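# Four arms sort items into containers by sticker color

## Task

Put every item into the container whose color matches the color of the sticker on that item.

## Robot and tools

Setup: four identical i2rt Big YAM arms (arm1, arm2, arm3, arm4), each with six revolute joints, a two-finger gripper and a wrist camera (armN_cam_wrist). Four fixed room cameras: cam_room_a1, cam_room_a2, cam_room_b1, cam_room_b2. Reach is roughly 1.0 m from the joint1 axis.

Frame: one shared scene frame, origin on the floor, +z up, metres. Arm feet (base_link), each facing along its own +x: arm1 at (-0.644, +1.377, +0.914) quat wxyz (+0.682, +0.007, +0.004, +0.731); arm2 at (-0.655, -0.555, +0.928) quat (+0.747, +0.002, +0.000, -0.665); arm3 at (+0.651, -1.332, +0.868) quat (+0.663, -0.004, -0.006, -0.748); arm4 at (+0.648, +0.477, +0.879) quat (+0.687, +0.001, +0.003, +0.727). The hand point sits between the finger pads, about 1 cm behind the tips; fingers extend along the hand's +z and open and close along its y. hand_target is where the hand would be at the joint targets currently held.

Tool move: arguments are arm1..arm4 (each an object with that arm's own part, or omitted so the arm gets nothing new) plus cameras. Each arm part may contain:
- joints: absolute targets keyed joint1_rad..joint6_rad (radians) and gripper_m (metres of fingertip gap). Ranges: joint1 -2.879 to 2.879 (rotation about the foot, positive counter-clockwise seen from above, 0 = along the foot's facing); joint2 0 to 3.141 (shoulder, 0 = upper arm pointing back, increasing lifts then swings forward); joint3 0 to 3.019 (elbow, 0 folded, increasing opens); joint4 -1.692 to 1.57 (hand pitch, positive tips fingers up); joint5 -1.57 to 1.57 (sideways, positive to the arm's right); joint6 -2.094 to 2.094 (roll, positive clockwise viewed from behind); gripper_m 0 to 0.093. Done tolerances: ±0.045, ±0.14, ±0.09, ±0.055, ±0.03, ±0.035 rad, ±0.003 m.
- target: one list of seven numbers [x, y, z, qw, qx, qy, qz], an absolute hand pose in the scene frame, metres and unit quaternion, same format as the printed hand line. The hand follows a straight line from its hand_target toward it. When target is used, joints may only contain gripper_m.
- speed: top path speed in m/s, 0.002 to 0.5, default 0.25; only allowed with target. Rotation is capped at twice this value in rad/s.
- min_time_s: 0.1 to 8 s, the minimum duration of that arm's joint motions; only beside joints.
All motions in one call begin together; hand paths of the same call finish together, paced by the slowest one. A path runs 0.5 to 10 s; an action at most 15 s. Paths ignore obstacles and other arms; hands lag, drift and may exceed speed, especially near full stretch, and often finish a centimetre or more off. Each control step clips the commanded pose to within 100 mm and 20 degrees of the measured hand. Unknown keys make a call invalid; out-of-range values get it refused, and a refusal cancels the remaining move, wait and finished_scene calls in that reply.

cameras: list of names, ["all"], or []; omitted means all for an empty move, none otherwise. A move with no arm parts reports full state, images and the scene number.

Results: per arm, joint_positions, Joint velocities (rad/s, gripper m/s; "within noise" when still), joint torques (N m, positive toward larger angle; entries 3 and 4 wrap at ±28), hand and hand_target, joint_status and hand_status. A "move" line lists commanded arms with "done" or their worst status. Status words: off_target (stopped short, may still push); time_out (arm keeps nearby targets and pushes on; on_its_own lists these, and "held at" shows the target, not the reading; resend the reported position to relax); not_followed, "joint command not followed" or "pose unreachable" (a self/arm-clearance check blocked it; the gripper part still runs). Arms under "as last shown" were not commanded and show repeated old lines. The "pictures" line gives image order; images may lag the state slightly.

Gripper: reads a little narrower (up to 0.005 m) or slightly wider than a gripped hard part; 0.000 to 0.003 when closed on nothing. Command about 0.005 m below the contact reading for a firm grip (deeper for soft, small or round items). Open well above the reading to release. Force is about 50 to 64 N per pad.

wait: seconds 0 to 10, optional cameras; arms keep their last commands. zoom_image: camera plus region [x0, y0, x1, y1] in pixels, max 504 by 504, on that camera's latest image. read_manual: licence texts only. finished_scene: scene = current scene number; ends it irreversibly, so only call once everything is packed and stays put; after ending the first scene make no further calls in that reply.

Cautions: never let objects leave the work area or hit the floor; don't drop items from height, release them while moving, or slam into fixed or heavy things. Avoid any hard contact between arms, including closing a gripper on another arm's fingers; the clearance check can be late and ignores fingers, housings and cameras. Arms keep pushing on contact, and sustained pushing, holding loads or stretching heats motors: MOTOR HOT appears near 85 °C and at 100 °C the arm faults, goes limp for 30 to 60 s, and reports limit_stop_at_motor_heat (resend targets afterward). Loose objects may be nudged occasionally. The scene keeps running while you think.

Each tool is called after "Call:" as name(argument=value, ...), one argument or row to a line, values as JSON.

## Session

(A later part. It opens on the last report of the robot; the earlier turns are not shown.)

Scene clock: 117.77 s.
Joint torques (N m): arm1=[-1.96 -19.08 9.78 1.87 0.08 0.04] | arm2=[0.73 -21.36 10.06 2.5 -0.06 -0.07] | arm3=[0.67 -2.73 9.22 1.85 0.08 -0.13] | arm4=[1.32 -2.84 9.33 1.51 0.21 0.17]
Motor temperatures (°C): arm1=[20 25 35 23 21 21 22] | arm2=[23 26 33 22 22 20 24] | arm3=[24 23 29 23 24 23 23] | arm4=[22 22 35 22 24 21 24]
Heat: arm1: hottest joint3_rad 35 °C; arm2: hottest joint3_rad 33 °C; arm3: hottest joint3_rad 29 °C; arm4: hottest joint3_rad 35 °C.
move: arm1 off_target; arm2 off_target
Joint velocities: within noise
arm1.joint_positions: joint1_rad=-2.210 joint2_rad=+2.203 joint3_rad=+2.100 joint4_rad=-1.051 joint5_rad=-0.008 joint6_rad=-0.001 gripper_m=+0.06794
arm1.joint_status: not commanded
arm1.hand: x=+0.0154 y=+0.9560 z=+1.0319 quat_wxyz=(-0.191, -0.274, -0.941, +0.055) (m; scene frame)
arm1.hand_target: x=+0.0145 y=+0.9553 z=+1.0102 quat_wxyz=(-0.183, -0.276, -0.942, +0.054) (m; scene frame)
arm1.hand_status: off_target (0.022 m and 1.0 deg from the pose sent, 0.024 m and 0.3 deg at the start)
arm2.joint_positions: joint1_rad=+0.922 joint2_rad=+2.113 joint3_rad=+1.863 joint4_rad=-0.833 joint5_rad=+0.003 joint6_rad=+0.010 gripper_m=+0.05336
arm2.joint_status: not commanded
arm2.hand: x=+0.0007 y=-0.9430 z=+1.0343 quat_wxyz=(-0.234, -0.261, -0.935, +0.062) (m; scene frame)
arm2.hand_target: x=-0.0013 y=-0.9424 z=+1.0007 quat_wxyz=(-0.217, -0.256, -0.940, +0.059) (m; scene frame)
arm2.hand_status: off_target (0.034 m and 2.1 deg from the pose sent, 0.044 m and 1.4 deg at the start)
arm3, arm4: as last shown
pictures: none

Call:
move(
  arm1={"target":[0.016,0.956,1.027,0.1833,0.2764,0.9427,-0.0538],"speed":0.1},
  arm2={"target":[0.001,-0.944,1.022,0.2250,0.2550,0.9390,-0.061],"speed":0.1},
)

Call:
move(
  arm1={"joints":{"gripper_m":0.093}},
  arm2={"joints":{"gripper_m":0.085}},
)

Call:
move(
  arm1={"target":[-0.03,0.985,1.148,0.1833,0.2764,0.9427,-0.0538],"speed":0.15},
  arm2={"target":[-0.055,-0.913,1.15,0.2171,0.2555,0.9403,-0.059],"speed":0.15},
  cameras=["arm1_cam_wrist","arm2_cam_wrist"],
)

Call:
move(
  arm1={"target":[-0.25,1.126,1.17,0.2159,0.2743,0.935,-0.0633],"speed":0.25},
  arm2={"target":[-0.26,-0.79,1.17,0.2171,0.2555,0.9403,-0.059],"speed":0.25},
)

Call:
move(
  arm1={"joints":{"joint2_rad":0.75,"joint3_rad":1.0,"joint4_rad":-1.15},"min_time_s":2},
  arm2={"joints":{"joint2_rad":0.75,"joint3_rad":1.0,"joint4_rad":-1.15},"min_time_s":2},
  arm4={"target":[0.055,0.945,1.142,0.0862,-0.9133,0.2653,0.2967],"speed":0.18},
  arm3={"target":[0.034,-0.972,1.147,0.0815,-0.9172,0.251,0.298],"speed":0.18},
  cameras=["arm3_cam_wrist","arm4_cam_wrist"],
)

Scene clock: 127.07 s.
Joint torques (N m): arm1=[-1.49 -19.78 12.79 0.29 0.06 0.06] | arm2=[0.67 -23 11.73 1.55 -0.09 -0.07] | arm3=[0.73 -2.73 9.22 1.84 0.07 -0.12] | arm4=[1.08 -2.02 9.11 1.5 0.21 0.15]
Motor temperatures (°C): arm1=[20 25 34 23 21 21 22] | arm2=[23 26 33 22 22 20 24] | arm3=[24 23 29 23 24 23 23] | arm4=[22 21 35 22 24 21 24]
Heat: arm1: hottest joint3_rad 34 °C; arm2: hottest joint3_rad 33 °C; arm3: hottest joint3_rad 29 °C; arm4: hottest joint3_rad 35 °C.
move: arm1 done; arm2 off_target
Joint velocities: within noise
arm1.joint_positions: joint1_rad=-2.210 joint2_rad=+2.203 joint3_rad=+2.100 joint4_rad=-1.053 joint5_rad=-0.007 joint6_rad=-0.001 gripper_m=+0.06794
arm1.joint_status: not commanded
arm1.hand: x=+0.0150 y=+0.9561 z=+1.0317 quat_wxyz=(-0.190, -0.274, -0.941, +0.056) (m; scene frame)
arm1.hand_target: x=+0.0159 y=+0.9560 z=+1.0270 quat_wxyz=(-0.183, -0.276, -0.942, +0.054) (m; scene frame)
arm1.hand_status: done (0.005 m and 0.9 deg from the pose sent, 0.005 m and 1.0 deg at the start)
arm2.joint_positions: joint1_rad=+0.922 joint2_rad=+2.113 joint3_rad=+1.863 joint4_rad=-0.833 joint5_rad=+0.003 joint6_rad=+0.010 gripper_m=+0.05336
arm2.joint_status: not commanded
arm2.hand: x=+0.0007 y=-0.9430 z=+1.0343 quat_wxyz=(-0.234, -0.261, -0.935, +0.062) (m; scene frame)
arm2.hand_target: x=+0.0007 y=-0.9440 z=+1.0221 quat_wxyz=(-0.225, -0.255, -0.938, +0.061) (m; scene frame)
arm2.hand_status: off_target (0.012 m and 1.3 deg from the pose sent, 0.012 m and 1.3 deg at the start)
arm3, arm4: as last shown
pictures: none

Scene clock: 127.60 s.
Joint torques (N m): arm1=[-1.9 -19.25 12.83 0.61 0.11 0.08] | arm2=[0.73 -23 11.75 1.52 -0.08 -0.07] | arm3=[0.62 -2.96 9.24 1.8 0.07 -0.13] | arm4=[1.26 -2.43 9.09 1.55 0.19 0.17]
Motor temperatures (°C): arm1=[20 25 34 23 21 21 22] | arm2=[23 26 33 22 22 20 24] | arm3=[24 23 29 23 24 23 23] | arm4=[22 21 35 22 24 21 24]
Heat: arm1: hottest joint3_rad 34 °C; arm2: hottest joint3_rad 33 °C; arm3: hottest joint3_rad 29 °C; arm4: hottest joint3_rad 35 °C.
move: arm1 done; arm2 done
Joint velocities: within noise
arm1.joint_positions: joint1_rad=-2.210 joint2_rad=+2.207 joint3_rad=+2.100 joint4_rad=-1.062 joint5_rad=-0.007 joint6_rad=-0.001 gripper_m=+0.09297
arm1.joint_status: all done
arm1.hand: x=+0.0133 y=+0.9571 z=+1.0283 quat_wxyz=(-0.185, -0.275, -0.942, +0.054) (m; scene frame)
arm1.hand_target: x=+0.0159 y=+0.9560 z=+1.0271 quat_wxyz=(-0.183, -0.276, -0.942, +0.054) (m; scene frame)
arm1.hand_status: not commanded
arm2.joint_positions: joint1_rad=+0.922 joint2_rad=+2.113 joint3_rad=+1.863 joint4_rad=-0.833 joint5_rad=+0.003 joint6_rad=+0.010 gripper_m=+0.08492
arm2.joint_status: all done
arm2.hand: x=+0.0007 y=-0.9430 z=+1.0343 quat_wxyz=(-0.234, -0.260, -0.935, +0.062) (m; scene frame)
arm2.hand_target: x=+0.0007 y=-0.9440 z=+1.0221 quat_wxyz=(-0.225, -0.255, -0.938, +0.061) (m; scene frame)
arm2.hand_status: not commanded
arm3, arm4: as last shown
pictures: none

Scene clock: 129.10 s.
Joint torques (N m): arm1=[-1.9 -20.37 12.88 0.55 0.04 0.04] | arm2=[0.56 -22.77 10.86 1.11 -0.11 -0.07] | arm3=[0.73 -2.67 9.24 1.81 0.06 -0.12] | arm4=[1.26 -2.55 9.11 1.54 0.24 0.15]
Motor temperatures (°C): arm1=[20 25 34 23 21 21 22] | arm2=[23 26 33 22 22 20 24] | arm3=[24 23 29 23 24 23 23] | arm4=[22 21 35 22 24 21 24]
Heat: arm1: hottest joint3_rad 34 °C; arm2: hottest joint3_rad 33 °C; arm3: hottest joint3_rad 29 °C; arm4: hottest joint3_rad 35 °C.
move: arm1 off_target; arm2 done
Joint velocities: within noise
arm1.joint_positions: joint1_rad=-2.210 joint2_rad=+2.038 joint3_rad=+2.084 joint4_rad=-1.244 joint5_rad=-0.007 joint6_rad=-0.001 gripper_m=+0.09297
arm1.joint_status: not commanded
arm1.hand: x=-0.0300 y=+0.9857 z=+1.1278 quat_wxyz=(-0.171, -0.276, -0.945, +0.050) (m; scene frame)
arm1.hand_target: x=-0.0303 y=+0.9851 z=+1.1479 quat_wxyz=(-0.183, -0.276, -0.942, +0.054) (m; scene frame)
arm1.hand_status: off_target (0.020 m and 1.5 deg from the pose sent, 0.130 m and 0.2 deg at the start)
arm2.joint_positions: joint1_rad=+0.922 joint2_rad=+1.906 joint3_rad=+1.850 joint4_rad=-1.046 joint5_rad=+0.003 joint6_rad=+0.009 gripper_m=+0.08492
arm2.joint_status: not commanded
arm2.hand: x=-0.0494 y=-0.9140 z=+1.1514 quat_wxyz=(-0.225, -0.261, -0.937, +0.060) (m; scene frame)
arm2.hand_target: x=-0.0549 y=-0.9132 z=+1.1501 quat_wxyz=(-0.217, -0.256, -0.940, +0.059) (m; scene frame)
arm2.hand_status: done (0.006 m and 1.1 deg from the pose sent, 0.132 m and 2.1 deg at the start)
arm3, arm4: as last shown
pictures: arm1_cam_wrist, arm2_cam_wrist
Images, in order (width x height): arm1_cam_wrist 672x504, arm2_cam_wrist 672x504.

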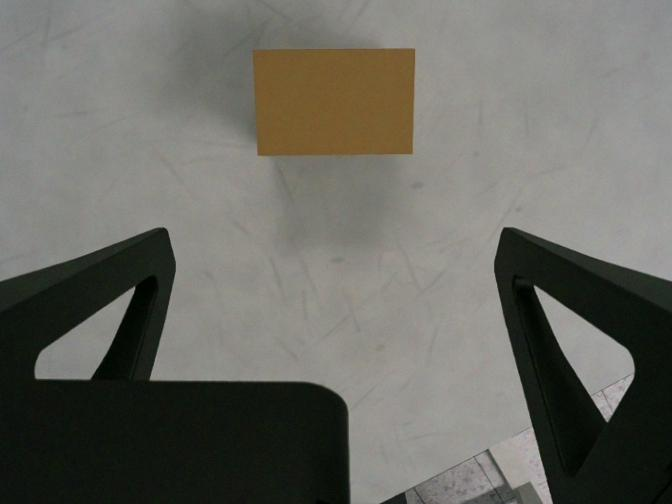

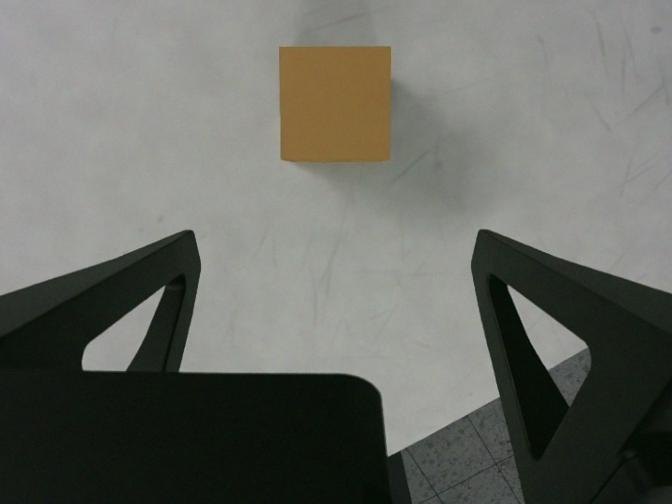

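Scene clock: 130.73 s.
Joint torques (N m): arm1=[-1.67 -6.36 11.51 1.58 0.01 0.07] | arm2=[0.67 -11.11 10.45 1.48 -0.03 -0.05] | arm3=[0.56 -2.78 9.22 1.83 0.06 -0.13] | arm4=[1.14 -2.43 9.2 1.55 0.22 0.17]
Motor temperatures (°C): arm1=[20 25 34 23 21 21 22] | arm2=[23 26 33 22 22 20 24] | arm3=[24 23 29 23 24 23 23] | arm4=[22 21 35 22 24 21 24]
Heat: arm1: hottest joint3_rad 34 °C; arm2: hottest joint3_rad 33 °C; arm3: hottest joint3_rad 29 °C; arm4: hottest joint3_rad 35 °C.
move: arm1 done; arm2 done
Joint velocities: within noise
arm1.joint_positions: joint1_rad=-2.210 joint2_rad=+1.257 joint3_rad=+1.182 joint4_rad=-1.042 joint5_rad=-0.007 joint6_rad=-0.001 gripper_m=+0.09297
arm1.joint_status: not commanded
arm1.hand: x=-0.2530 y=+1.1292 z=+1.1672 quat_wxyz=(-0.209, -0.273, -0.937, +0.061) (m; scene frame)
arm1.hand_target: x=-0.2500 y=+1.1260 z=+1.1700 quat_wxyz=(-0.216, -0.274, -0.935, +0.063) (m; scene frame)
arm1.hand_status: done (0.005 m and 0.9 deg from the pose sent, 0.264 m and 5.5 deg at the start)
arm2.joint_positions: joint1_rad=+0.922 joint2_rad=+1.259 joint3_rad=+1.151 joint4_rad=-0.988 joint5_rad=+0.003 joint6_rad=+0.009 gripper_m=+0.08492
arm2.joint_status: not commanded
arm2.hand: x=-0.2568 y=-0.7921 z=+1.1784 quat_wxyz=(-0.227, -0.260, -0.936, +0.061) (m; scene frame)
arm2.hand_target: x=-0.2601 y=-0.7900 z=+1.1701 quat_wxyz=(-0.217, -0.256, -0.940, +0.059) (m; scene frame)
arm2.hand_status: done (0.009 m and 1.4 deg from the pose sent, 0.245 m and 1.1 deg at the start)
arm3.joint_positions: joint1_rad=-1.980 joint2_rad=+0.792 joint3_rad=+1.005 joint4_rad=-1.166 joint5_rad=-0.001 joint6_rad=+0.008 gripper_m=+0.09397
arm3.joint_status: not commanded
arm3.hand: x=+0.3735 y=-1.1644 z=+1.1913 quat_wxyz=(+0.072, -0.919, +0.255, +0.292) (m; scene frame)
arm3.hand_target: x=+0.3719 y=-1.1596 z=+1.1883 quat_wxyz=(+0.075, -0.918, +0.256, +0.292) (m; scene frame)
arm3.hand_status: not commanded
arm4.joint_positions: joint1_rad=+0.865 joint2_rad=+0.790 joint3_rad=+0.999 joint4_rad=-1.168 joint5_rad=-0.004 joint6_rad=-0.014 gripper_m=+0.09396
arm4.joint_status: not commanded
arm4.hand: x=+0.3948 y=+0.6716 z=+1.2034 quat_wxyz=(-0.094, +0.905, -0.298, -0.287) (m; scene frame)
arm4.hand_target: x=+0.3896 y=+0.6742 z=+1.2032 quat_wxyz=(-0.094, +0.903, -0.302, -0.291) (m; scene frame)
arm4.hand_status: not commanded
pictures: none

Scene clock: 133.90 s.
Joint torques (N m): arm1=[-2.2 -0.5 11.28 1.03 0.02 0.08] | arm2=[0.85 -3.78 10.26 1.5 -0.03 -0.06] | arm3=[2.2 -20.42 14.58 0.77 0.11 -0.07] | arm4=[0.32 -21.36 13.3 0.42 -0.09 -0.09]
Motor temperatures (°C): arm1=[20 25 34 23 21 21 22] | arm2=[23 26 33 22 22 20 24] | arm3=[24 23 30 23 24 23 23] | arm4=[22 22 35 22 24 21 24]
Heat: arm1: hottest joint3_rad 34 °C; arm2: hottest joint3_rad 33 °C; arm3: hottest joint3_rad 30 °C; arm4: hottest joint3_rad 35 °C.
move: arm1 done; arm2 done; arm3 off_target; arm4 off_target
Joint velocities: within noise
arm1.joint_positions: joint1_rad=-2.210 joint2_rad=+0.753 joint3_rad=+1.000 joint4_rad=-1.141 joint5_rad=-0.007 joint6_rad=-0.001 gripper_m=+0.09297
arm1.joint_status: all done
arm1.hand: x=-0.3709 y=+1.2055 z=+1.2485 quat_wxyz=(-0.312, -0.264, -0.908, +0.091) (m; scene frame)
arm1.hand_target: x=-0.3732 y=+1.2061 z=+1.2480 quat_wxyz=(-0.309, -0.266, -0.909, +0.091) (m; scene frame)
arm1.hand_status: not commanded
arm2.joint_positions: joint1_rad=+0.922 joint2_rad=+0.752 joint3_rad=+1.015 joint4_rad=-1.136 joint5_rad=+0.003 joint6_rad=+0.009 gripper_m=+0.08492
arm2.joint_status: all done
arm2.hand: x=-0.3806 y=-0.7196 z=+1.2761 quat_wxyz=(-0.330, -0.252, -0.905, +0.088) (m; scene frame)
arm2.hand_target: x=-0.3845 y=-0.7172 z=+1.2667 quat_wxyz=(-0.318, -0.248, -0.911, +0.087) (m; scene frame)
arm2.hand_status: not commanded
arm3.joint_positions: joint1_rad=-1.980 joint2_rad=+1.811 joint3_rad=+1.772 joint4_rad=-0.936 joint5_rad=+0.016 joint6_rad=+0.008 gripper_m=+0.09397
arm3.joint_status: not commanded
arm3.hand: x=+0.0496 y=-0.9719 z=+1.1240 quat_wxyz=(+0.077, -0.922, +0.258, +0.279) (m; scene frame)
arm3.hand_target: x=+0.0352 y=-0.9726 z=+1.1470 quat_wxyz=(+0.081, -0.917, +0.251, +0.299) (m; scene frame)
arm3.hand_status: off_target (0.028 m and 2.4 deg from the pose sent, 0.393 m and 1.4 deg at the start)
arm4.joint_positions: joint1_rad=+0.843 joint2_rad=+1.938 joint3_rad=+1.920 joint4_rad=-0.952 joint5_rad=-0.059 joint6_rad=-0.082 gripper_m=+0.09396
arm4.joint_status: not commanded
arm4.hand: x=+0.0614 y=+0.9330 z=+1.1282 quat_wxyz=(-0.080, +0.916, -0.270, -0.287) (m; scene frame)
arm4.hand_target: x=+0.0558 y=+0.9444 z=+1.1417 quat_wxyz=(-0.087, +0.913, -0.265, -0.297) (m; scene frame)
arm4.hand_status: off_target (0.019 m and 1.5 deg from the pose sent, 0.440 m and 4.2 deg at the start)
pictures: arm3_cam_wrist, arm4_cam_wrist
Images, in order (width x height): arm3_cam_wrist 672x504, arm4_cam_wrist 672x504.

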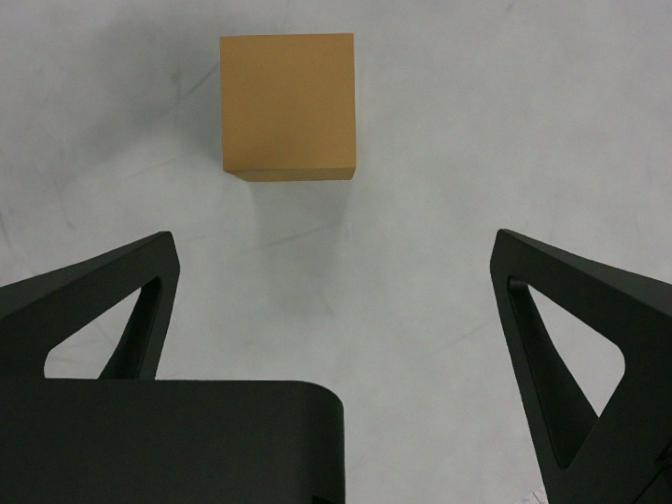

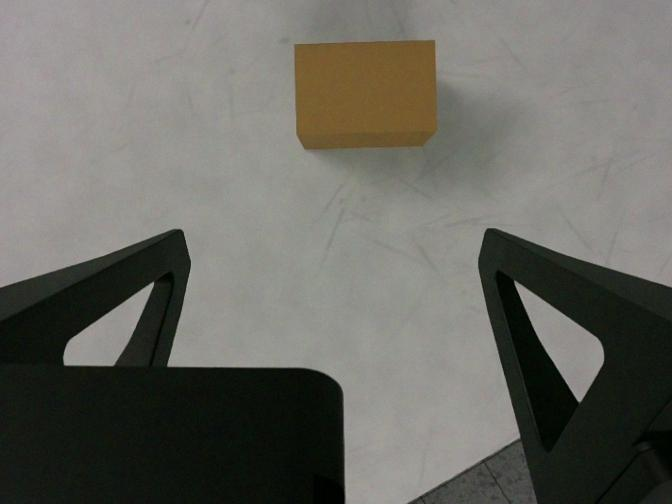

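Call:
move(
  arm4={"target":[-0.013,1.004,1.039,0.0826,-0.9164,0.2541,0.2978],"speed":0.1},
  arm3={"target":[-0.034,-0.952,1.068,0.0774,-0.9207,0.2381,0.2991],"speed":0.1},
  cameras=["arm3_cam_wrist","arm4_cam_wrist"],
)

Scene clock: 148.27 s.
Joint torques (N m): arm1=[-1.67 -0.5 11.36 1.11 0.02 0.05] | arm2=[0.73 -3.6 10.26 1.48 -0.03 -0.05] | arm3=[2.55 -23.06 14.41 1.66 -0.07 -0.11] | arm4=[0.38 -25.52 13.16 1.2 -0.09 -0.11]
Motor temperatures (°C): arm1=[20 25 34 23 21 21 22] | arm2=[23 26 32 22 22 20 23] | arm3=[24 23 31 23 24 23 23] | arm4=[22 23 39 22 24 21 24]
Heat: arm1: hottest joint3_rad 34 °C; arm2: hottest joint3_rad 32 °C; arm3: hottest joint3_rad 31 °C; arm4: hottest joint3_rad 39 °C.
move: arm3 off_target; arm4 off_target
Joint velocities: within noise
arm1, arm2: as last shown
arm3.joint_positions: joint1_rad=-1.964 joint2_rad=+2.019 joint3_rad=+1.890 joint4_rad=-0.862 joint5_rad=+0.016 joint6_rad=+0.006 gripper_m=+0.09397
arm3.joint_status: not commanded
arm3.hand: x=-0.0110 y=-0.9519 z=+1.0467 quat_wxyz=(+0.073, -0.926, +0.250, +0.272) (m; scene frame)
arm3.hand_target: x=-0.0322 y=-0.9531 z=+1.0683 quat_wxyz=(+0.077, -0.921, +0.238, +0.299) (m; scene frame)
arm3.hand_status: off_target (0.031 m and 3.5 deg from the pose sent, 0.103 m and 3.2 deg at the start)
arm4.joint_positions: joint1_rad=+0.834 joint2_rad=+2.245 joint3_rad=+2.172 joint4_rad=-0.915 joint5_rad=-0.078 joint6_rad=-0.109 gripper_m=+0.09396
arm4.joint_status: not commanded
arm4.hand: x=-0.0039 y=+0.9889 z=+1.0299 quat_wxyz=(-0.074, +0.921, -0.260, -0.281) (m; scene frame)
arm4.hand_target: x=-0.0119 y=+1.0031 z=+1.0391 quat_wxyz=(-0.083, +0.916, -0.254, -0.298) (m; scene frame)
arm4.hand_status: off_target (0.020 m and 2.3 deg from the pose sent, 0.136 m and 2.2 deg at the start)
pictures: arm3_cam_wrist, arm4_cam_wrist
Images, in order (width x height): arm3_cam_wrist 672x504, arm4_cam_wrist 672x504.

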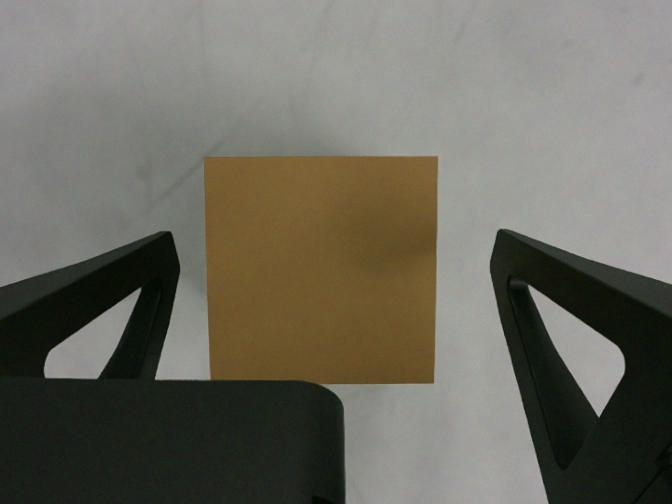

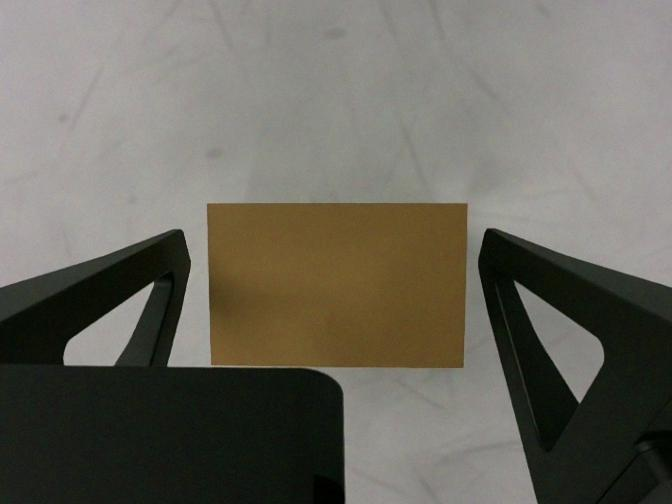

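Call:
move(
  arm4={"joints":{"gripper_m":0.06}},
  arm3={"joints":{"gripper_m":0.043}},
)

Call:
move(
  arm4={"target":[0.05,0.955,1.13,0.0826,-0.9164,0.2541,0.2978],"speed":0.15},
  arm3={"target":[0.03,-0.99,1.15,0.0774,-0.9207,0.2381,0.2991],"speed":0.15},
  cameras=["arm3_cam_wrist","arm4_cam_wrist"],
)

Call:
move(
  arm4={"target":[0.27,0.775,1.17,0.0826,-0.9164,0.2541,0.2978],"speed":0.25},
  arm3={"target":[0.27,-1.12,1.17,0.0774,-0.9207,0.2381,0.2991],"speed":0.25},
)

Call:
move(
  arm4={"joints":{"joint2_rad":0.75,"joint3_rad":1.0,"joint4_rad":-1.15,"joint5_rad":0,"joint6_rad":0},"min_time_s":1.5},
  arm3={"joints":{"joint2_rad":0.75,"joint3_rad":1.0,"joint4_rad":-1.15,"joint5_rad":0,"joint6_rad":0},"min_time_s":1.5},
  cameras=["arm3_cam_wrist","arm4_cam_wrist"],
)

Scene clock: 160.73 s.
Joint torques (N m): arm1=[-2.55 -0.09 11.22 1.06 0.03 0.01] | arm2=[0.73 -3.6 10.28 1.46 -0.03 -0.05] | arm3=[2.49 -23 14.42 1.68 -0.03 -0.11] | arm4=[0.21 -25.58 13.14 1.26 -0.08 -0.06]
Motor temperatures (°C): arm1=[20 24 33 23 21 21 22] | arm2=[23 25 32 22 22 20 23] | arm3=[24 24 32 23 24 23 23] | arm4=[22 23 42 22 24 21 24]
Heat: arm1: hottest joint3_rad 33 °C; arm2: hottest joint3_rad 32 °C; arm3: hottest joint3_rad 32 °C; arm4: hottest joint3_rad 42 °C.
move: arm3 off_target; arm4 off_target
Joint velocities: within noise
arm1, arm2: as last shown
arm3.joint_positions: joint1_rad=-1.964 joint2_rad=+2.019 joint3_rad=+1.890 joint4_rad=-0.862 joint5_rad=+0.015 joint6_rad=+0.005 gripper_m=+0.05329
arm3.joint_status: gripper_m off_target (ended at +0.05332, target +0.04300)
arm3.hand: x=-0.0112 y=-0.9523 z=+1.0468 quat_wxyz=(+0.072, -0.926, +0.250, +0.272) (m; scene frame)
arm3.hand_target: x=-0.0322 y=-0.9531 z=+1.0683 quat_wxyz=(+0.077, -0.921, +0.238, +0.299) (m; scene frame)
arm3.hand_status: not commanded
arm4.joint_positions: joint1_rad=+0.834 joint2_rad=+2.245 joint3_rad=+2.173 joint4_rad=-0.915 joint5_rad=-0.078 joint6_rad=-0.111 gripper_m=+0.06925
arm4.joint_status: gripper_m off_target (ended at +0.06928, target +0.06000)
arm4.hand: x=-0.0038 y=+0.9891 z=+1.0301 quat_wxyz=(-0.074, +0.921, -0.259, -0.281) (m; scene frame)
arm4.hand_target: x=-0.0117 y=+1.0033 z=+1.0390 quat_wxyz=(-0.083, +0.916, -0.254, -0.298) (m; scene frame)
arm4.hand_status: not commanded
pictures: none

Scene clock: 162.33 s.
Joint torques (N m): arm1=[-1.32 -0.09 11.44 0.9 0.04 0.04] | arm2=[0.79 -3.78 10.29 1.48 -0.03 -0.05] | arm3=[2.49 -22.01 9.51 0.99 0.1 -0.08] | arm4=[0.15 -24.94 9.44 0.42 -0.08 -0.07]
Motor temperatures (°C): arm1=[20 24 33 23 21 21 22] | arm2=[23 25 32 22 22 20 23] | arm3=[24 25 32 23 24 23 23] | arm4=[22 23 42 22 24 21 25]
Heat: arm1: hottest joint3_rad 33 °C; arm2: hottest joint3_rad 32 °C; arm3: hottest joint3_rad 32 °C; arm4: hottest joint3_rad 42 °C.
move: arm3 off_target; arm4 done
Joint velocities: within noise
arm1, arm2: as last shown
arm3.joint_positions: joint1_rad=-1.959 joint2_rad=+1.816 joint3_rad=+1.826 joint4_rad=-0.943 joint5_rad=+0.015 joint6_rad=+0.005 gripper_m=+0.05328
arm3.joint_status: not commanded
arm3.hand: x=+0.0326 y=-0.9797 z=+1.1475 quat_wxyz=(+0.079, -0.919, +0.246, +0.299) (m; scene frame)
arm3.hand_target: x=+0.0301 y=-0.9900 z=+1.1500 quat_wxyz=(+0.077, -0.921, +0.238, +0.299) (m; scene frame)
arm3.hand_status: off_target (0.011 m and 0.9 deg from the pose sent, 0.117 m and 3.5 deg at the start)
arm4.joint_positions: joint1_rad=+0.832 joint2_rad=+1.997 joint3_rad=+2.000 joint4_rad=-0.946 joint5_rad=-0.080 joint6_rad=-0.111 gripper_m=+0.06925
arm4.joint_status: not commanded
arm4.hand: x=+0.0449 y=+0.9520 z=+1.1287 quat_wxyz=(-0.082, +0.915, -0.257, -0.301) (m; scene frame)
arm4.hand_target: x=+0.0499 y=+0.9549 z=+1.1301 quat_wxyz=(-0.083, +0.916, -0.254, -0.298) (m; scene frame)
arm4.hand_status: done (0.006 m and 0.5 deg from the pose sent, 0.118 m and 2.2 deg at the start)
pictures: arm3_cam_wrist, arm4_cam_wrist
Images, in order (width x height): arm3_cam_wrist 672x504, arm4_cam_wrist 672x504.

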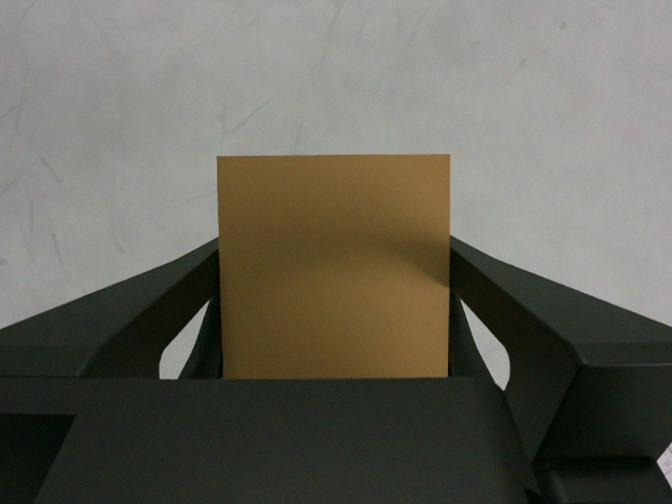

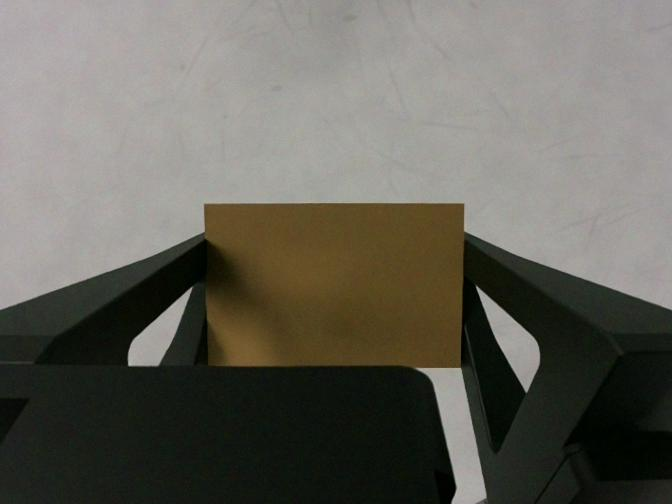

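Scene clock: 164.07 s.
Joint torques (N m): arm1=[-2.14 -1.03 11.38 1.09 0.06 -0.02] | arm2=[0.79 -3.72 10.28 1.5 -0.03 -0.05] | arm3=[2.32 -7.94 9.57 1.02 0.12 -0.05] | arm4=[0.32 -10.34 9.52 0.66 -0.11 -0.09]
Motor temperatures (°C): arm1=[20 24 33 23 21 21 22] | arm2=[23 25 32 22 22 20 23] | arm3=[24 25 32 23 24 23 23] | arm4=[22 23 41 22 24 21 25]
Heat: arm1: hottest joint3_rad 33 °C; arm2: hottest joint3_rad 32 °C; arm3: hottest joint3_rad 32 °C; arm4: hottest joint3_rad 41 °C.
move: arm3 done; arm4 done
Joint velocities: within noise
arm1, arm2: as last shown
arm3.joint_positions: joint1_rad=-1.956 joint2_rad=+1.077 joint3_rad=+1.108 joint4_rad=-0.953 joint5_rad=+0.016 joint6_rad=+0.005 gripper_m=+0.05328
arm3.joint_status: not commanded
arm3.hand: x=+0.2727 y=-1.1143 z=+1.1742 quat_wxyz=(+0.080, -0.917, +0.244, +0.304) (m; scene frame)
arm3.hand_target: x=+0.2701 y=-1.1200 z=+1.1700 quat_wxyz=(+0.077, -0.921, +0.238, +0.299) (m; scene frame)
arm3.hand_status: done (0.008 m and 1.0 deg from the pose sent, 0.277 m and 0.9 deg at the start)
arm4.joint_positions: joint1_rad=+0.829 joint2_rad=+1.217 joint3_rad=+1.167 joint4_rad=-0.893 joint5_rad=-0.081 joint6_rad=-0.113 gripper_m=+0.06926
arm4.joint_status: not commanded
arm4.hand: x=+0.2680 y=+0.7725 z=+1.1699 quat_wxyz=(-0.082, +0.915, -0.257, -0.301) (m; scene frame)
arm4.hand_target: x=+0.2701 y=+0.7750 z=+1.1699 quat_wxyz=(-0.083, +0.916, -0.254, -0.298) (m; scene frame)
arm4.hand_status: done (0.003 m and 0.5 deg from the pose sent, 0.289 m and 0.5 deg at the start)
pictures: none

Scene clock: 166.00 s.
Joint torques (N m): arm1=[-2.2 -0.5 11.37 0.83 0.07 0.04] | arm2=[0.85 -3.72 10.25 1.48 -0.03 -0.05] | arm3=[2.43 -3.25 9.32 1.03 -0.09 -0.11] | arm4=[0.03 -2.73 9.22 0.7 0.22 0.17]
Motor temperatures (°C): arm1=[20 24 33 23 21 21 22] | arm2=[23 25 32 22 22 20 23] | arm3=[24 25 32 23 24 23 23] | arm4=[22 24 41 22 24 21 25]
Heat: arm1: hottest joint3_rad 33 °C; arm2: hottest joint3_rad 32 °C; arm3: hottest joint3_rad 32 °C; arm4: hottest joint3_rad 41 °C.
move: arm3 done; arm4 done
Joint velocities: within noise
arm1, arm2: as last shown
arm3.joint_positions: joint1_rad=-1.956 joint2_rad=+0.754 joint3_rad=+1.004 joint4_rad=-1.145 joint5_rad=+0.003 joint6_rad=+0.005 gripper_m=+0.05328
arm3.joint_status: all done
arm3.hand: x=+0.3734 y=-1.1723 z=+1.2057 quat_wxyz=(+0.077, -0.913, +0.241, +0.319) (m; scene frame)
arm3.hand_target: x=+0.3728 y=-1.1780 z=+1.2037 quat_wxyz=(+0.074, -0.917, +0.232, +0.317) (m; scene frame)
arm3.hand_status: not commanded
arm4.joint_positions: joint1_rad=+0.828 joint2_rad=+0.751 joint3_rad=+0.999 joint4_rad=-1.140 joint5_rad=-0.004 joint6_rad=-0.014 gripper_m=+0.06926
arm4.joint_status: all done
arm4.hand: x=+0.4037 y=+0.6794 z=+1.2190 quat_wxyz=(-0.110, +0.890, -0.311, -0.315) (m; scene frame)
arm4.hand_target: x=+0.4073 y=+0.6804 z=+1.2182 quat_wxyz=(-0.110, +0.888, -0.322, -0.311) (m; scene frame)
arm4.hand_status: not commanded
pictures: arm3_cam_wrist, arm4_cam_wrist
Images, in order (width x height): arm3_cam_wrist 672x504, arm4_cam_wrist 672x504.

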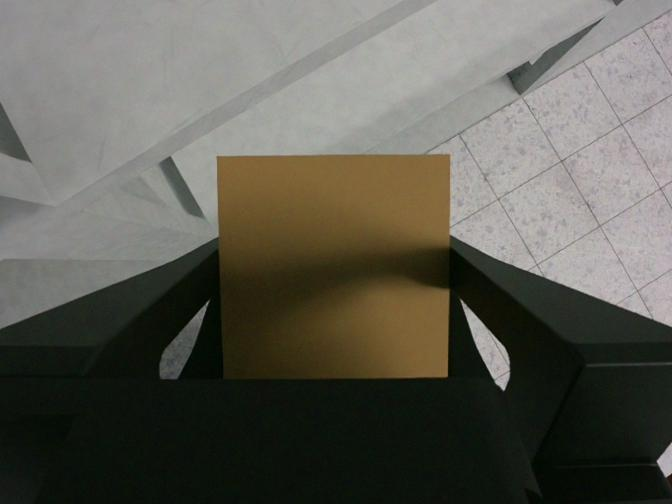

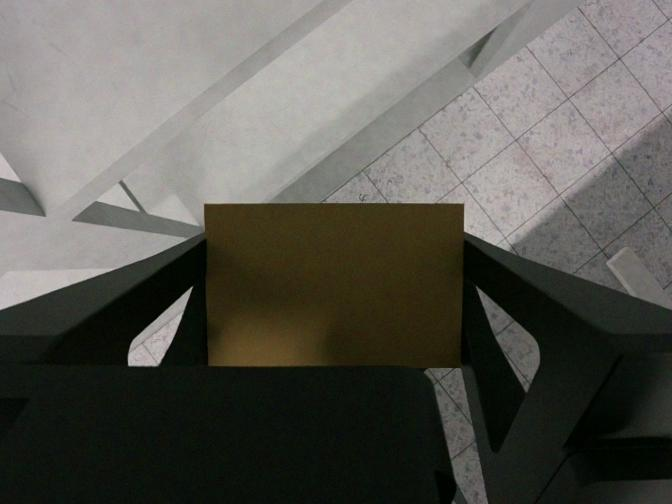

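Call:
move(
  arm4={"joints":{"joint1_rad":-1.19,"joint2_rad":0.85,"joint3_rad":1.15,"joint4_rad":-1.2},"min_time_s":3.2},
  arm3={"joints":{"joint1_rad":1.1,"joint2_rad":0.85,"joint3_rad":1.15,"joint4_rad":-1.2},"min_time_s":3.5},
  cameras=["arm3_cam_wrist","arm4_cam_wrist"],
)

Scene clock: 174.57 s.
Joint torques (N m): arm1=[-2.14 0.09 11.37 1.02 0.05 0.06] | arm2=[0.79 -3.66 10.3 1.46 -0.03 -0.05] | arm3=[1.85 -3.02 14.82 1.01 0.07 -0.1] | arm4=[1.03 -2.9 13.23 0.65 0.12 0.19]
Motor temperatures (°C): arm1=[20 24 33 23 21 21 22] | arm2=[23 25 32 22 22 20 23] | arm3=[24 24 32 23 24 23 24] | arm4=[22 23 41 22 24 21 25]
Heat: arm1: hottest joint3_rad 33 °C; arm2: hottest joint3_rad 32 °C; arm3: hottest joint3_rad 32 °C; arm4: hottest joint3_rad 41 °C.
move: arm3 done; arm4 done
Joint velocities: within noise
arm1, arm2: as last shown
arm3.joint_positions: joint1_rad=+1.092 joint2_rad=+0.842 joint3_rad=+1.088 joint4_rad=-1.194 joint5_rad=-0.001 joint6_rad=+0.005 gripper_m=+0.05325
arm3.joint_status: all done
arm3.hand: x=+0.9272 y=-1.5165 z=+1.2201 quat_wxyz=(-0.295, -0.282, -0.908, +0.095) (m; scene frame)
arm3.hand_target: x=+0.9342 y=-1.5176 z=+1.2489 quat_wxyz=(-0.317, -0.273, -0.902, +0.102) (m; scene frame)
arm3.hand_status: not commanded
arm4.joint_positions: joint1_rad=-1.190 joint2_rad=+0.838 joint3_rad=+1.091 joint4_rad=-1.190 joint5_rad=-0.001 joint6_rad=-0.013 gripper_m=+0.06926
arm4.joint_status: all done
arm4.hand: x=+0.9538 y=+0.6204 z=+1.2307 quat_wxyz=(-0.302, +0.212, -0.927, -0.065) (m; scene frame)
arm4.hand_target: x=+0.9596 y=+0.6230 z=+1.2558 quat_wxyz=(-0.319, +0.205, -0.923, -0.070) (m; scene frame)
arm4.hand_status: not commanded
pictures: arm3_cam_wrist, arm4_cam_wrist
Images, in order (width x height): arm3_cam_wrist 672x504, arm4_cam_wrist 672x504.

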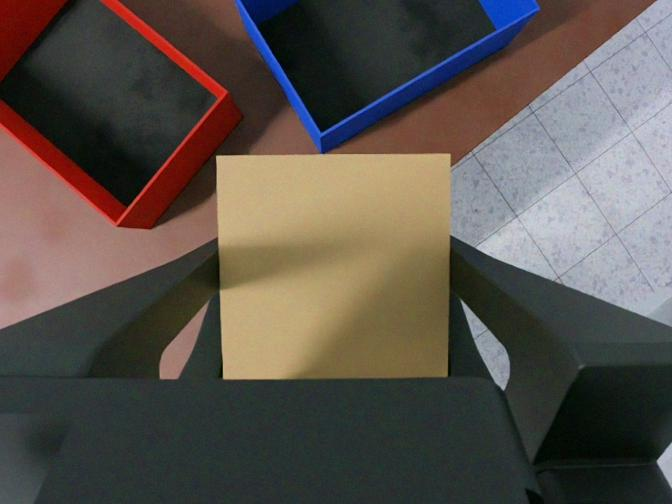

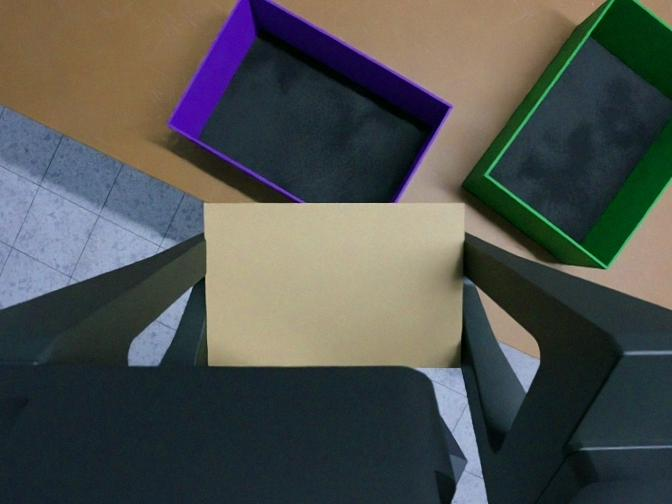

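Call:
move(
  arm4={"target":[1.114,0.725,0.96,0.3087,-0.0415,0.9501,0.0135],"speed":0.2},
  arm3={"target":[1.167,-1.744,0.96,0.3063,0.1241,0.9428,-0.0403],"speed":0.2},
  cameras=["arm3_cam_wrist","arm4_cam_wrist"],
)

Scene clock: 195.43 s.
Joint torques (N m): arm1=[-1.73 -0.15 11.29 1.16 0.02 0.05] | arm2=[0.73 -3.72 10.25 1.47 -0.04 -0.05] | arm3=[0.09 -19.84 12.64 1.55 -0.31 -0.14] | arm4=[1.2 -13.51 9.84 1.42 0.44 0.19]
Motor temperatures (°C): arm1=[20 24 33 23 21 21 21] | arm2=[23 25 32 22 22 20 23] | arm3=[24 24 35 23 24 23 24] | arm4=[22 23 40 22 24 21 26]
Heat: arm1: hottest joint3_rad 33 °C; arm2: hottest joint3_rad 32 °C; arm3: hottest joint3_rad 35 °C; arm4: hottest joint3_rad 40 °C.
move: arm3 off_target; arm4 off_target
Joint velocities: within noise
arm1, arm2: as last shown
arm3.joint_positions: joint1_rad=+0.956 joint2_rad=+1.861 joint3_rad=+1.304 joint4_rad=-0.521 joint5_rad=-0.283 joint6_rad=-0.393 gripper_m=+0.05325
arm3.joint_status: not commanded
arm3.hand: x=+1.1529 y=-1.7203 z=+0.9328 quat_wxyz=(-0.279, -0.128, -0.952, +0.020) (m; scene frame)
arm3.hand_target: x=+1.1652 y=-1.7428 z=+0.9607 quat_wxyz=(-0.306, -0.124, -0.943, +0.041) (m; scene frame)
arm3.hand_status: off_target (0.039 m and 4.1 deg from the pose sent, 0.421 m and 19.6 deg at the start)
arm4.joint_positions: joint1_rad=-1.053 joint2_rad=+1.551 joint3_rad=+0.890 joint4_rad=-0.390 joint5_rad=+0.278 joint6_rad=+0.397 gripper_m=+0.06926
arm4.joint_status: not commanded
arm4.hand: x=+1.0973 y=+0.7106 z=+0.9428 quat_wxyz=(-0.285, +0.049, -0.957, +0.001) (m; scene frame)
arm4.hand_target: x=+1.1129 y=+0.7244 z=+0.9605 quat_wxyz=(-0.308, +0.041, -0.950, -0.014) (m; scene frame)
arm4.hand_status: off_target (0.028 m and 3.4 deg from the pose sent, 0.331 m and 20.7 deg at the start)
pictures: arm3_cam_wrist, arm4_cam_wrist
Images, in order (width x height): arm3_cam_wrist 672x504, arm4_cam_wrist 672x504.

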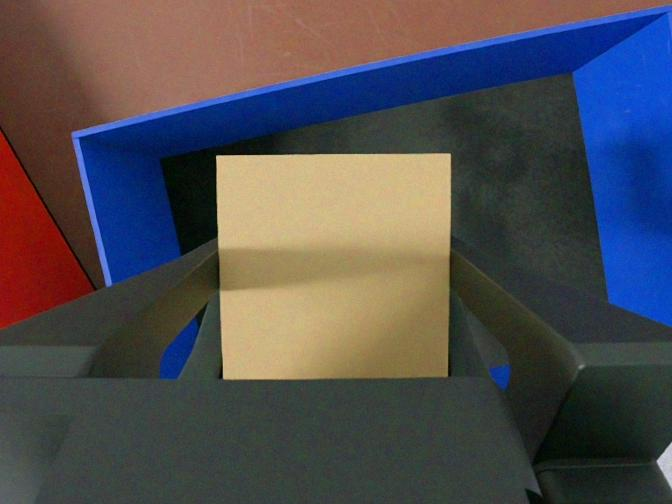

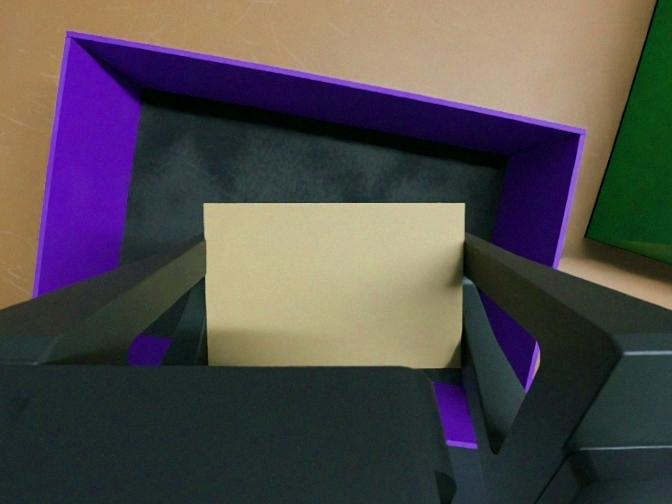

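Call:
move(
  arm4={"target":[1.122,0.733,0.86,0.3087,-0.0415,0.9501,0.0135],"speed":0.12},
  arm3={"target":[1.180,-1.765,0.87,0.3063,0.1241,0.9428,-0.0403],"speed":0.12},
  cameras=["arm4_cam_wrist","arm3_cam_wrist"],
)

Scene clock: 211.37 s.
Joint torques (N m): arm1=[-1.79 -0.26 11.44 1.07 0.05 0.06] | arm2=[0.67 -3.84 10.3 1.48 -0.04 -0.06] | arm3=[0.09 -20.48 11.59 1.68 -0.31 -0.11] | arm4=[1.44 -15.33 6.01 1.59 0.42 0.17]
Motor temperatures (°C): arm1=[20 24 33 23 21 21 21] | arm2=[23 25 32 22 22 20 23] | arm3=[24 24 34 23 24 23 24] | arm4=[22 24 38 22 24 21 26]
Heat: arm1: hottest joint3_rad 33 °C; arm2: hottest joint3_rad 32 °C; arm3: hottest joint3_rad 34 °C; arm4: hottest joint3_rad 38 °C.
move: arm3 off_target; arm4 done
Joint velocities: within noise
arm1.joint_positions: joint1_rad=-2.210 joint2_rad=+0.753 joint3_rad=+1.000 joint4_rad=-1.141 joint5_rad=-0.007 joint6_rad=-0.001 gripper_m=+0.09297
arm1.joint_status: not commanded
arm1.hand: x=-0.3709 y=+1.2055 z=+1.2485 quat_wxyz=(-0.312, -0.264, -0.908, +0.091) (m; scene frame)
arm1.hand_target: x=-0.3732 y=+1.2061 z=+1.2480 quat_wxyz=(-0.309, -0.266, -0.909, +0.091) (m; scene frame)
arm1.hand_status: not commanded
arm2.joint_positions: joint1_rad=+0.922 joint2_rad=+0.752 joint3_rad=+1.015 joint4_rad=-1.136 joint5_rad=+0.003 joint6_rad=+0.009 gripper_m=+0.08492
arm2.joint_status: not commanded
arm2.hand: x=-0.3806 y=-0.7196 z=+1.2761 quat_wxyz=(-0.330, -0.252, -0.905, +0.088) (m; scene frame)
arm2.hand_target: x=-0.3845 y=-0.7172 z=+1.2667 quat_wxyz=(-0.318, -0.248, -0.911, +0.087) (m; scene frame)
arm2.hand_status: not commanded
arm3.joint_positions: joint1_rad=+0.947 joint2_rad=+2.030 joint3_rad=+1.320 joint4_rad=-0.358 joint5_rad=-0.288 joint6_rad=-0.402 gripper_m=+0.05325
arm3.joint_status: not commanded
arm3.hand: x=+1.1668 y=-1.7401 z=+0.8531 quat_wxyz=(-0.283, -0.126, -0.950, +0.023) (m; scene frame)
arm3.hand_target: x=+1.1786 y=-1.7639 z=+0.8708 quat_wxyz=(-0.306, -0.124, -0.943, +0.041) (m; scene frame)
arm3.hand_status: off_target (0.033 m and 3.4 deg from the pose sent, 0.082 m and 4.1 deg at the start)
arm4.joint_positions: joint1_rad=-1.049 joint2_rad=+1.773 joint3_rad=+0.883 joint4_rad=-0.115 joint5_rad=+0.281 joint6_rad=+0.402 gripper_m=+0.06926
arm4.joint_status: not commanded
arm4.hand: x=+1.1215 y=+0.7285 z=+0.8631 quat_wxyz=(-0.305, +0.046, -0.951, -0.010) (m; scene frame)
arm4.hand_target: x=+1.1218 y=+0.7330 z=+0.8599 quat_wxyz=(-0.308, +0.042, -0.950, -0.014) (m; scene frame)
arm4.hand_status: done (0.005 m and 0.8 deg from the pose sent, 0.089 m and 3.3 deg at the start)
pictures: arm3_cam_wrist, arm4_cam_wrist
Images, in order (width x height): arm3_cam_wrist 672x504, arm4_cam_wrist 672x504.

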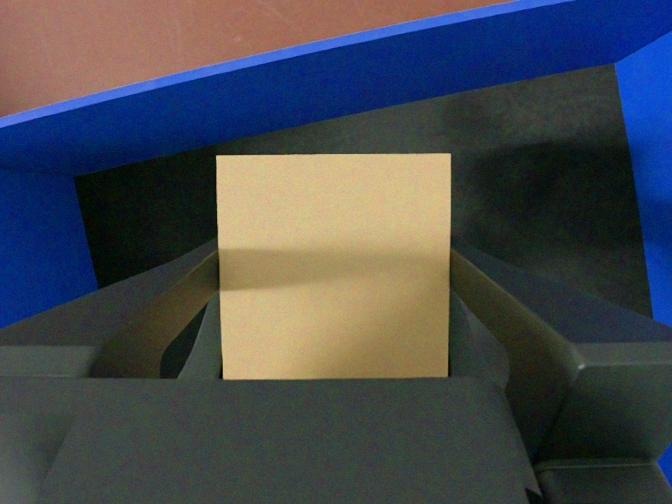

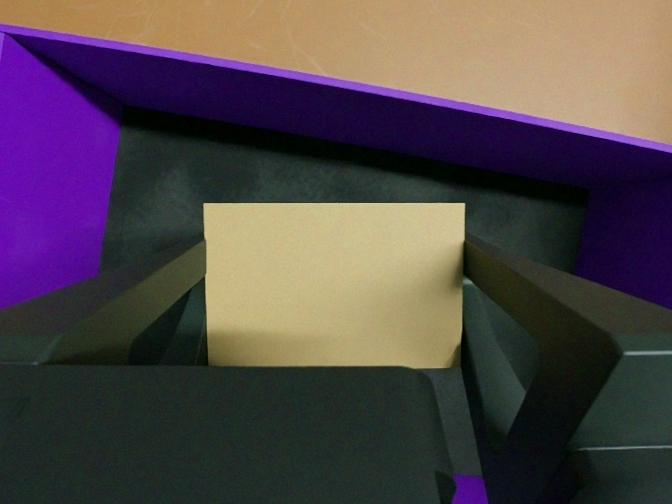

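Call:
move(
  arm4={"target":[1.122,0.735,0.80,0.3087,-0.0415,0.9501,0.0135],"speed":0.12},
  arm3={"target":[1.180,-1.767,0.825,0.3063,0.1241,0.9428,-0.0403],"speed":0.12},
  cameras=["arm4_cam_wrist","arm3_cam_wrist"],
)

Call:
move(
  arm4={"target":[1.122,0.735,0.775,0.3087,-0.0415,0.9501,0.0135],"speed":0.06},
  arm3={"target":[1.180,-1.767,0.80,0.3063,0.1241,0.9428,-0.0403],"speed":0.06},
)

Scene clock: 219.43 s.
Joint torques (N m): arm1=[-2.2 -0.26 11.43 1.05 0.03 0.02] | arm2=[0.85 -3.72 10.3 1.48 -0.04 -0.06] | arm3=[0.03 -21.25 10.36 1.68 -0.31 -0.12] | arm4=[1.08 -15.97 4.9 1.48 0.42 0.17]
Motor temperatures (°C): arm1=[20 24 33 23 21 21 21] | arm2=[23 25 32 22 22 20 23] | arm3=[24 24 34 23 24 23 24] | arm4=[22 23 37 22 24 21 26]
Heat: arm1: hottest joint3_rad 33 °C; arm2: hottest joint3_rad 32 °C; arm3: hottest joint3_rad 34 °C; arm4: hottest joint3_rad 37 °C.
move: arm3 off_target; arm4 done
Joint velocities: within noise
arm1, arm2: as last shown
arm3.joint_positions: joint1_rad=+0.946 joint2_rad=+2.115 joint3_rad=+1.320 joint4_rad=-0.269 joint5_rad=-0.289 joint6_rad=-0.403 gripper_m=+0.05325
arm3.joint_status: not commanded
arm3.hand: x=+1.1693 y=-1.7443 z=+0.8099 quat_wxyz=(-0.285, -0.126, -0.950, +0.024) (m; scene frame)
arm3.hand_target: x=+1.1788 y=-1.7664 z=+0.8257 quat_wxyz=(-0.306, -0.124, -0.943, +0.041) (m; scene frame)
arm3.hand_status: off_target (0.029 m and 3.2 deg from the pose sent, 0.041 m and 3.4 deg at the start)
arm4.joint_positions: joint1_rad=-1.045 joint2_rad=+1.927 joint3_rad=+0.873 joint4_rad=+0.043 joint5_rad=+0.282 joint6_rad=+0.405 gripper_m=+0.06926
arm4.joint_status: not commanded
arm4.hand: x=+1.1207 y=+0.7300 z=+0.8014 quat_wxyz=(-0.303, +0.046, -0.952, -0.009) (m; scene frame)
arm4.hand_target: x=+1.1218 y=+0.7350 z=+0.7999 quat_wxyz=(-0.308, +0.042, -0.950, -0.014) (m; scene frame)
arm4.hand_status: done (0.005 m and 1.0 deg from the pose sent, 0.064 m and 0.8 deg at the start)
pictures: arm3_cam_wrist, arm4_cam_wrist
Images, in order (width x height): arm3_cam_wrist 672x504, arm4_cam_wrist 672x504.

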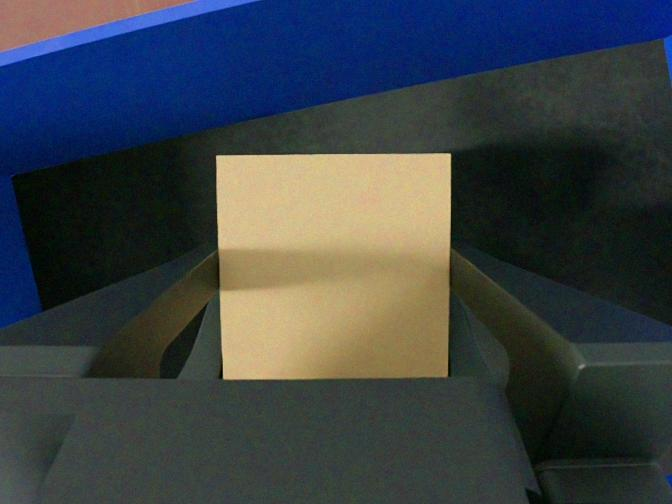

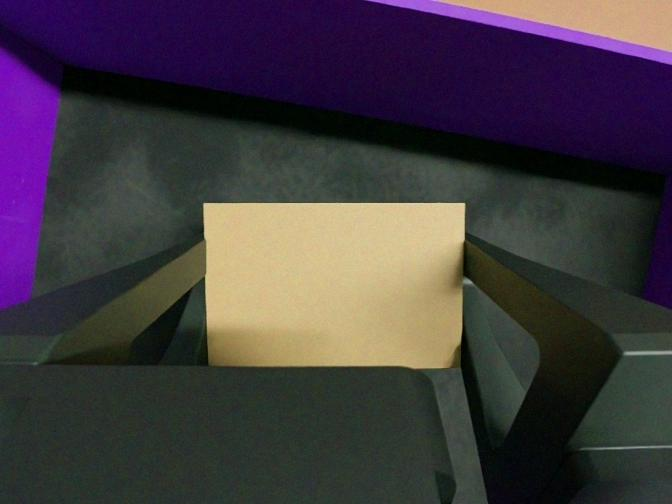

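Scene clock: 220.57 s.
Joint torques (N m): arm1=[-2.08 -0.91 11.44 0.98 0.02 0.07] | arm2=[0.73 -3.66 10.26 1.48 -0.03 -0.06] | arm3=[0.09 -20.89 9.78 1.72 -0.31 -0.13] | arm4=[1.03 -15.68 4.85 1.52 0.4 0.18]
Motor temperatures (°C): arm1=[20 24 33 23 21 21 21] | arm2=[23 25 32 22 22 20 23] | arm3=[24 24 34 23 24 23 24] | arm4=[22 23 37 22 24 21 26]
Heat: arm1: hottest joint3_rad 33 °C; arm2: hottest joint3_rad 32 °C; arm3: hottest joint3_rad 34 °C; arm4: hottest joint3_rad 37 °C.
move: arm3 off_target; arm4 done
Joint velocities: within noise
arm1, arm2: as last shown
arm3.joint_positions: joint1_rad=+0.946 joint2_rad=+2.156 joint3_rad=+1.320 joint4_rad=-0.221 joint5_rad=-0.289 joint6_rad=-0.403 gripper_m=+0.05325
arm3.joint_status: not commanded
arm3.hand: x=+1.1706 y=-1.7457 z=+0.7892 quat_wxyz=(-0.288, -0.125, -0.949, +0.026) (m; scene frame)
arm3.hand_target: x=+1.1790 y=-1.7665 z=+0.8007 quat_wxyz=(-0.306, -0.124, -0.943, +0.041) (m; scene frame)
arm3.hand_status: off_target (0.026 m and 2.8 deg from the pose sent, 0.027 m and 3.2 deg at the start)
arm4.joint_positions: joint1_rad=-1.045 joint2_rad=+1.986 joint3_rad=+0.873 joint4_rad=+0.106 joint5_rad=+0.283 joint6_rad=+0.405 gripper_m=+0.06926
arm4.joint_status: not commanded
arm4.hand: x=+1.1206 y=+0.7299 z=+0.7791 quat_wxyz=(-0.304, +0.046, -0.951, -0.010) (m; scene frame)
arm4.hand_target: x=+1.1217 y=+0.7349 z=+0.7750 quat_wxyz=(-0.308, +0.042, -0.950, -0.013) (m; scene frame)
arm4.hand_status: done (0.007 m and 0.8 deg from the pose sent, 0.027 m and 1.0 deg at the start)
pictures: none

Call:
move(
  arm4={"target":[1.122,0.735,0.757,0.3087,-0.0415,0.9501,0.0135],"speed":0.06},
  arm3={"target":[1.180,-1.767,0.785,0.3063,0.1241,0.9428,-0.0403],"speed":0.06},
)

Call:
move(
  arm4={"target":[1.122,0.735,0.745,0.3087,-0.0415,0.9501,0.0135],"speed":0.06},
  arm3={"target":[1.180,-1.767,0.775,0.3063,0.1241,0.9428,-0.0403],"speed":0.06},
  cameras=["arm4_cam_wrist","arm3_cam_wrist"],
)

Scene clock: 225.97 s.
Joint torques (N m): arm1=[-1.49 -0.79 11.48 1.06 0.04 0.05] | arm2=[0.67 -3.84 10.3 1.48 -0.03 -0.06] | arm3=[-0.09 -20.78 9.73 1.72 -0.3 -0.12] | arm4=[0.91 -16.26 4.88 1.5 0.44 0.16]
Motor temperatures (°C): arm1=[20 24 33 23 21 21 21] | arm2=[23 25 32 22 22 20 23] | arm3=[24 24 34 23 24 23 24] | arm4=[22 24 36 22 24 21 26]
Heat: arm1: hottest joint3_rad 33 °C; arm2: hottest joint3_rad 32 °C; arm3: hottest joint3_rad 34 °C; arm4: hottest joint3_rad 36 °C.
move: arm3 off_target; arm4 done
Joint velocities: within noise
arm1, arm2: as last shown
arm3.joint_positions: joint1_rad=+0.946 joint2_rad=+2.181 joint3_rad=+1.320 joint4_rad=-0.193 joint5_rad=-0.289 joint6_rad=-0.403 gripper_m=+0.05325
arm3.joint_status: not commanded
arm3.hand: x=+1.1708 y=-1.7460 z=+0.7764 quat_wxyz=(-0.289, -0.125, -0.949, +0.027) (m; scene frame)
arm3.hand_target: x=+1.1790 y=-1.7665 z=+0.7856 quat_wxyz=(-0.306, -0.124, -0.943, +0.041) (m; scene frame)
arm3.hand_status: off_target (0.024 m and 2.6 deg from the pose sent, 0.024 m and 2.8 deg at the start)
arm4.joint_positions: joint1_rad=-1.045 joint2_rad=+2.032 joint3_rad=+0.873 joint4_rad=+0.150 joint5_rad=+0.283 joint6_rad=+0.405 gripper_m=+0.06926
arm4.joint_status: not commanded
arm4.hand: x=+1.1188 y=+0.7287 z=+0.7609 quat_wxyz=(-0.303, +0.046, -0.952, -0.009) (m; scene frame)
arm4.hand_target: x=+1.1217 y=+0.7350 z=+0.7571 quat_wxyz=(-0.309, +0.042, -0.950, -0.014) (m; scene frame)
arm4.hand_status: done (0.008 m and 1.0 deg from the pose sent, 0.023 m and 0.8 deg at the start)
pictures: none

Scene clock: 226.93 s.
Joint torques (N m): arm1=[-2.08 -0.09 11.36 1.13 0.04 0.03] | arm2=[0.73 -3.66 10.26 1.47 -0.03 -0.05] | arm3=[0.09 -19.66 9.74 1.73 -0.27 -0.11] | arm4=[1.32 -14.68 5.18 1.39 0.39 0.15]
Motor temperatures (°C): arm1=[20 24 33 23 21 21 21] | arm2=[23 25 32 22 22 20 23] | arm3=[24 24 34 23 24 23 24] | arm4=[22 24 36 22 24 21 26]
Heat: arm1: hottest joint3_rad 33 °C; arm2: hottest joint3_rad 32 °C; arm3: hottest joint3_rad 34 °C; arm4: hottest joint3_rad 36 °C.
move: arm3 off_target; arm4 off_target
Joint velocities: within noise
arm1, arm2: as last shown
arm3.joint_positions: joint1_rad=+0.946 joint2_rad=+2.188 joint3_rad=+1.320 joint4_rad=-0.174 joint5_rad=-0.290 joint6_rad=-0.403 gripper_m=+0.05325
arm3.joint_status: not commanded
arm3.hand: x=+1.1728 y=-1.7477 z=+0.7745 quat_wxyz=(-0.294, -0.123, -0.947, +0.030) (m; scene frame)
arm3.hand_target: x=+1.1791 y=-1.7664 z=+0.7754 quat_wxyz=(-0.306, -0.124, -0.943, +0.040) (m; scene frame)
arm3.hand_status: off_target (0.021 m and 1.9 deg from the pose sent, 0.023 m and 2.6 deg at the start)
arm4.joint_positions: joint1_rad=-1.045 joint2_rad=+2.047 joint3_rad=+0.873 joint4_rad=+0.180 joint5_rad=+0.284 joint6_rad=+0.408 gripper_m=+0.06926
arm4.joint_status: not commanded
arm4.hand: x=+1.1209 y=+0.7299 z=+0.7575 quat_wxyz=(-0.310, +0.043, -0.950, -0.013) (m; scene frame)
arm4.hand_target: x=+1.1215 y=+0.7347 z=+0.7453 quat_wxyz=(-0.309, +0.042, -0.950, -0.013) (m; scene frame)
arm4.hand_status: off_target (0.014 m and 0.2 deg from the pose sent, 0.017 m and 1.0 deg at the start)
pictures: arm3_cam_wrist, arm4_cam_wrist
Images, in order (width x height): arm3_cam_wrist 672x504, arm4_cam_wrist 672x504.

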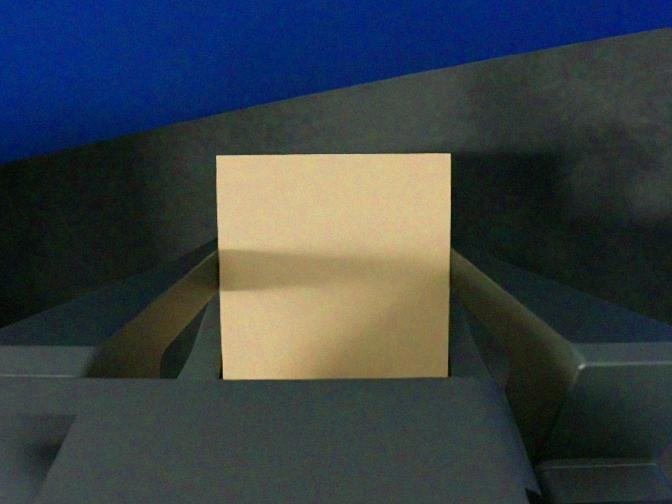

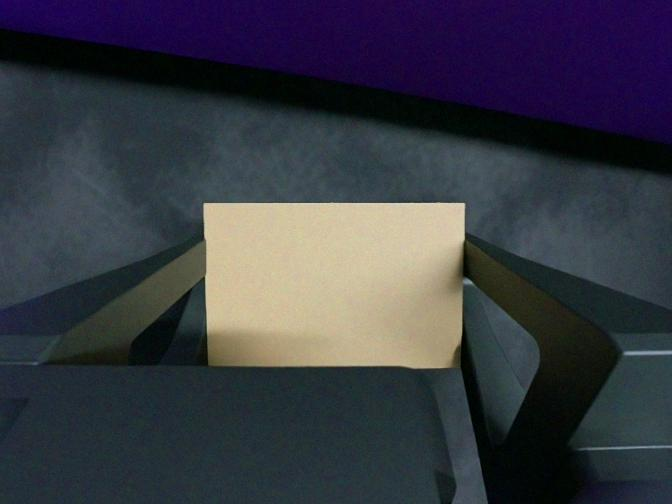

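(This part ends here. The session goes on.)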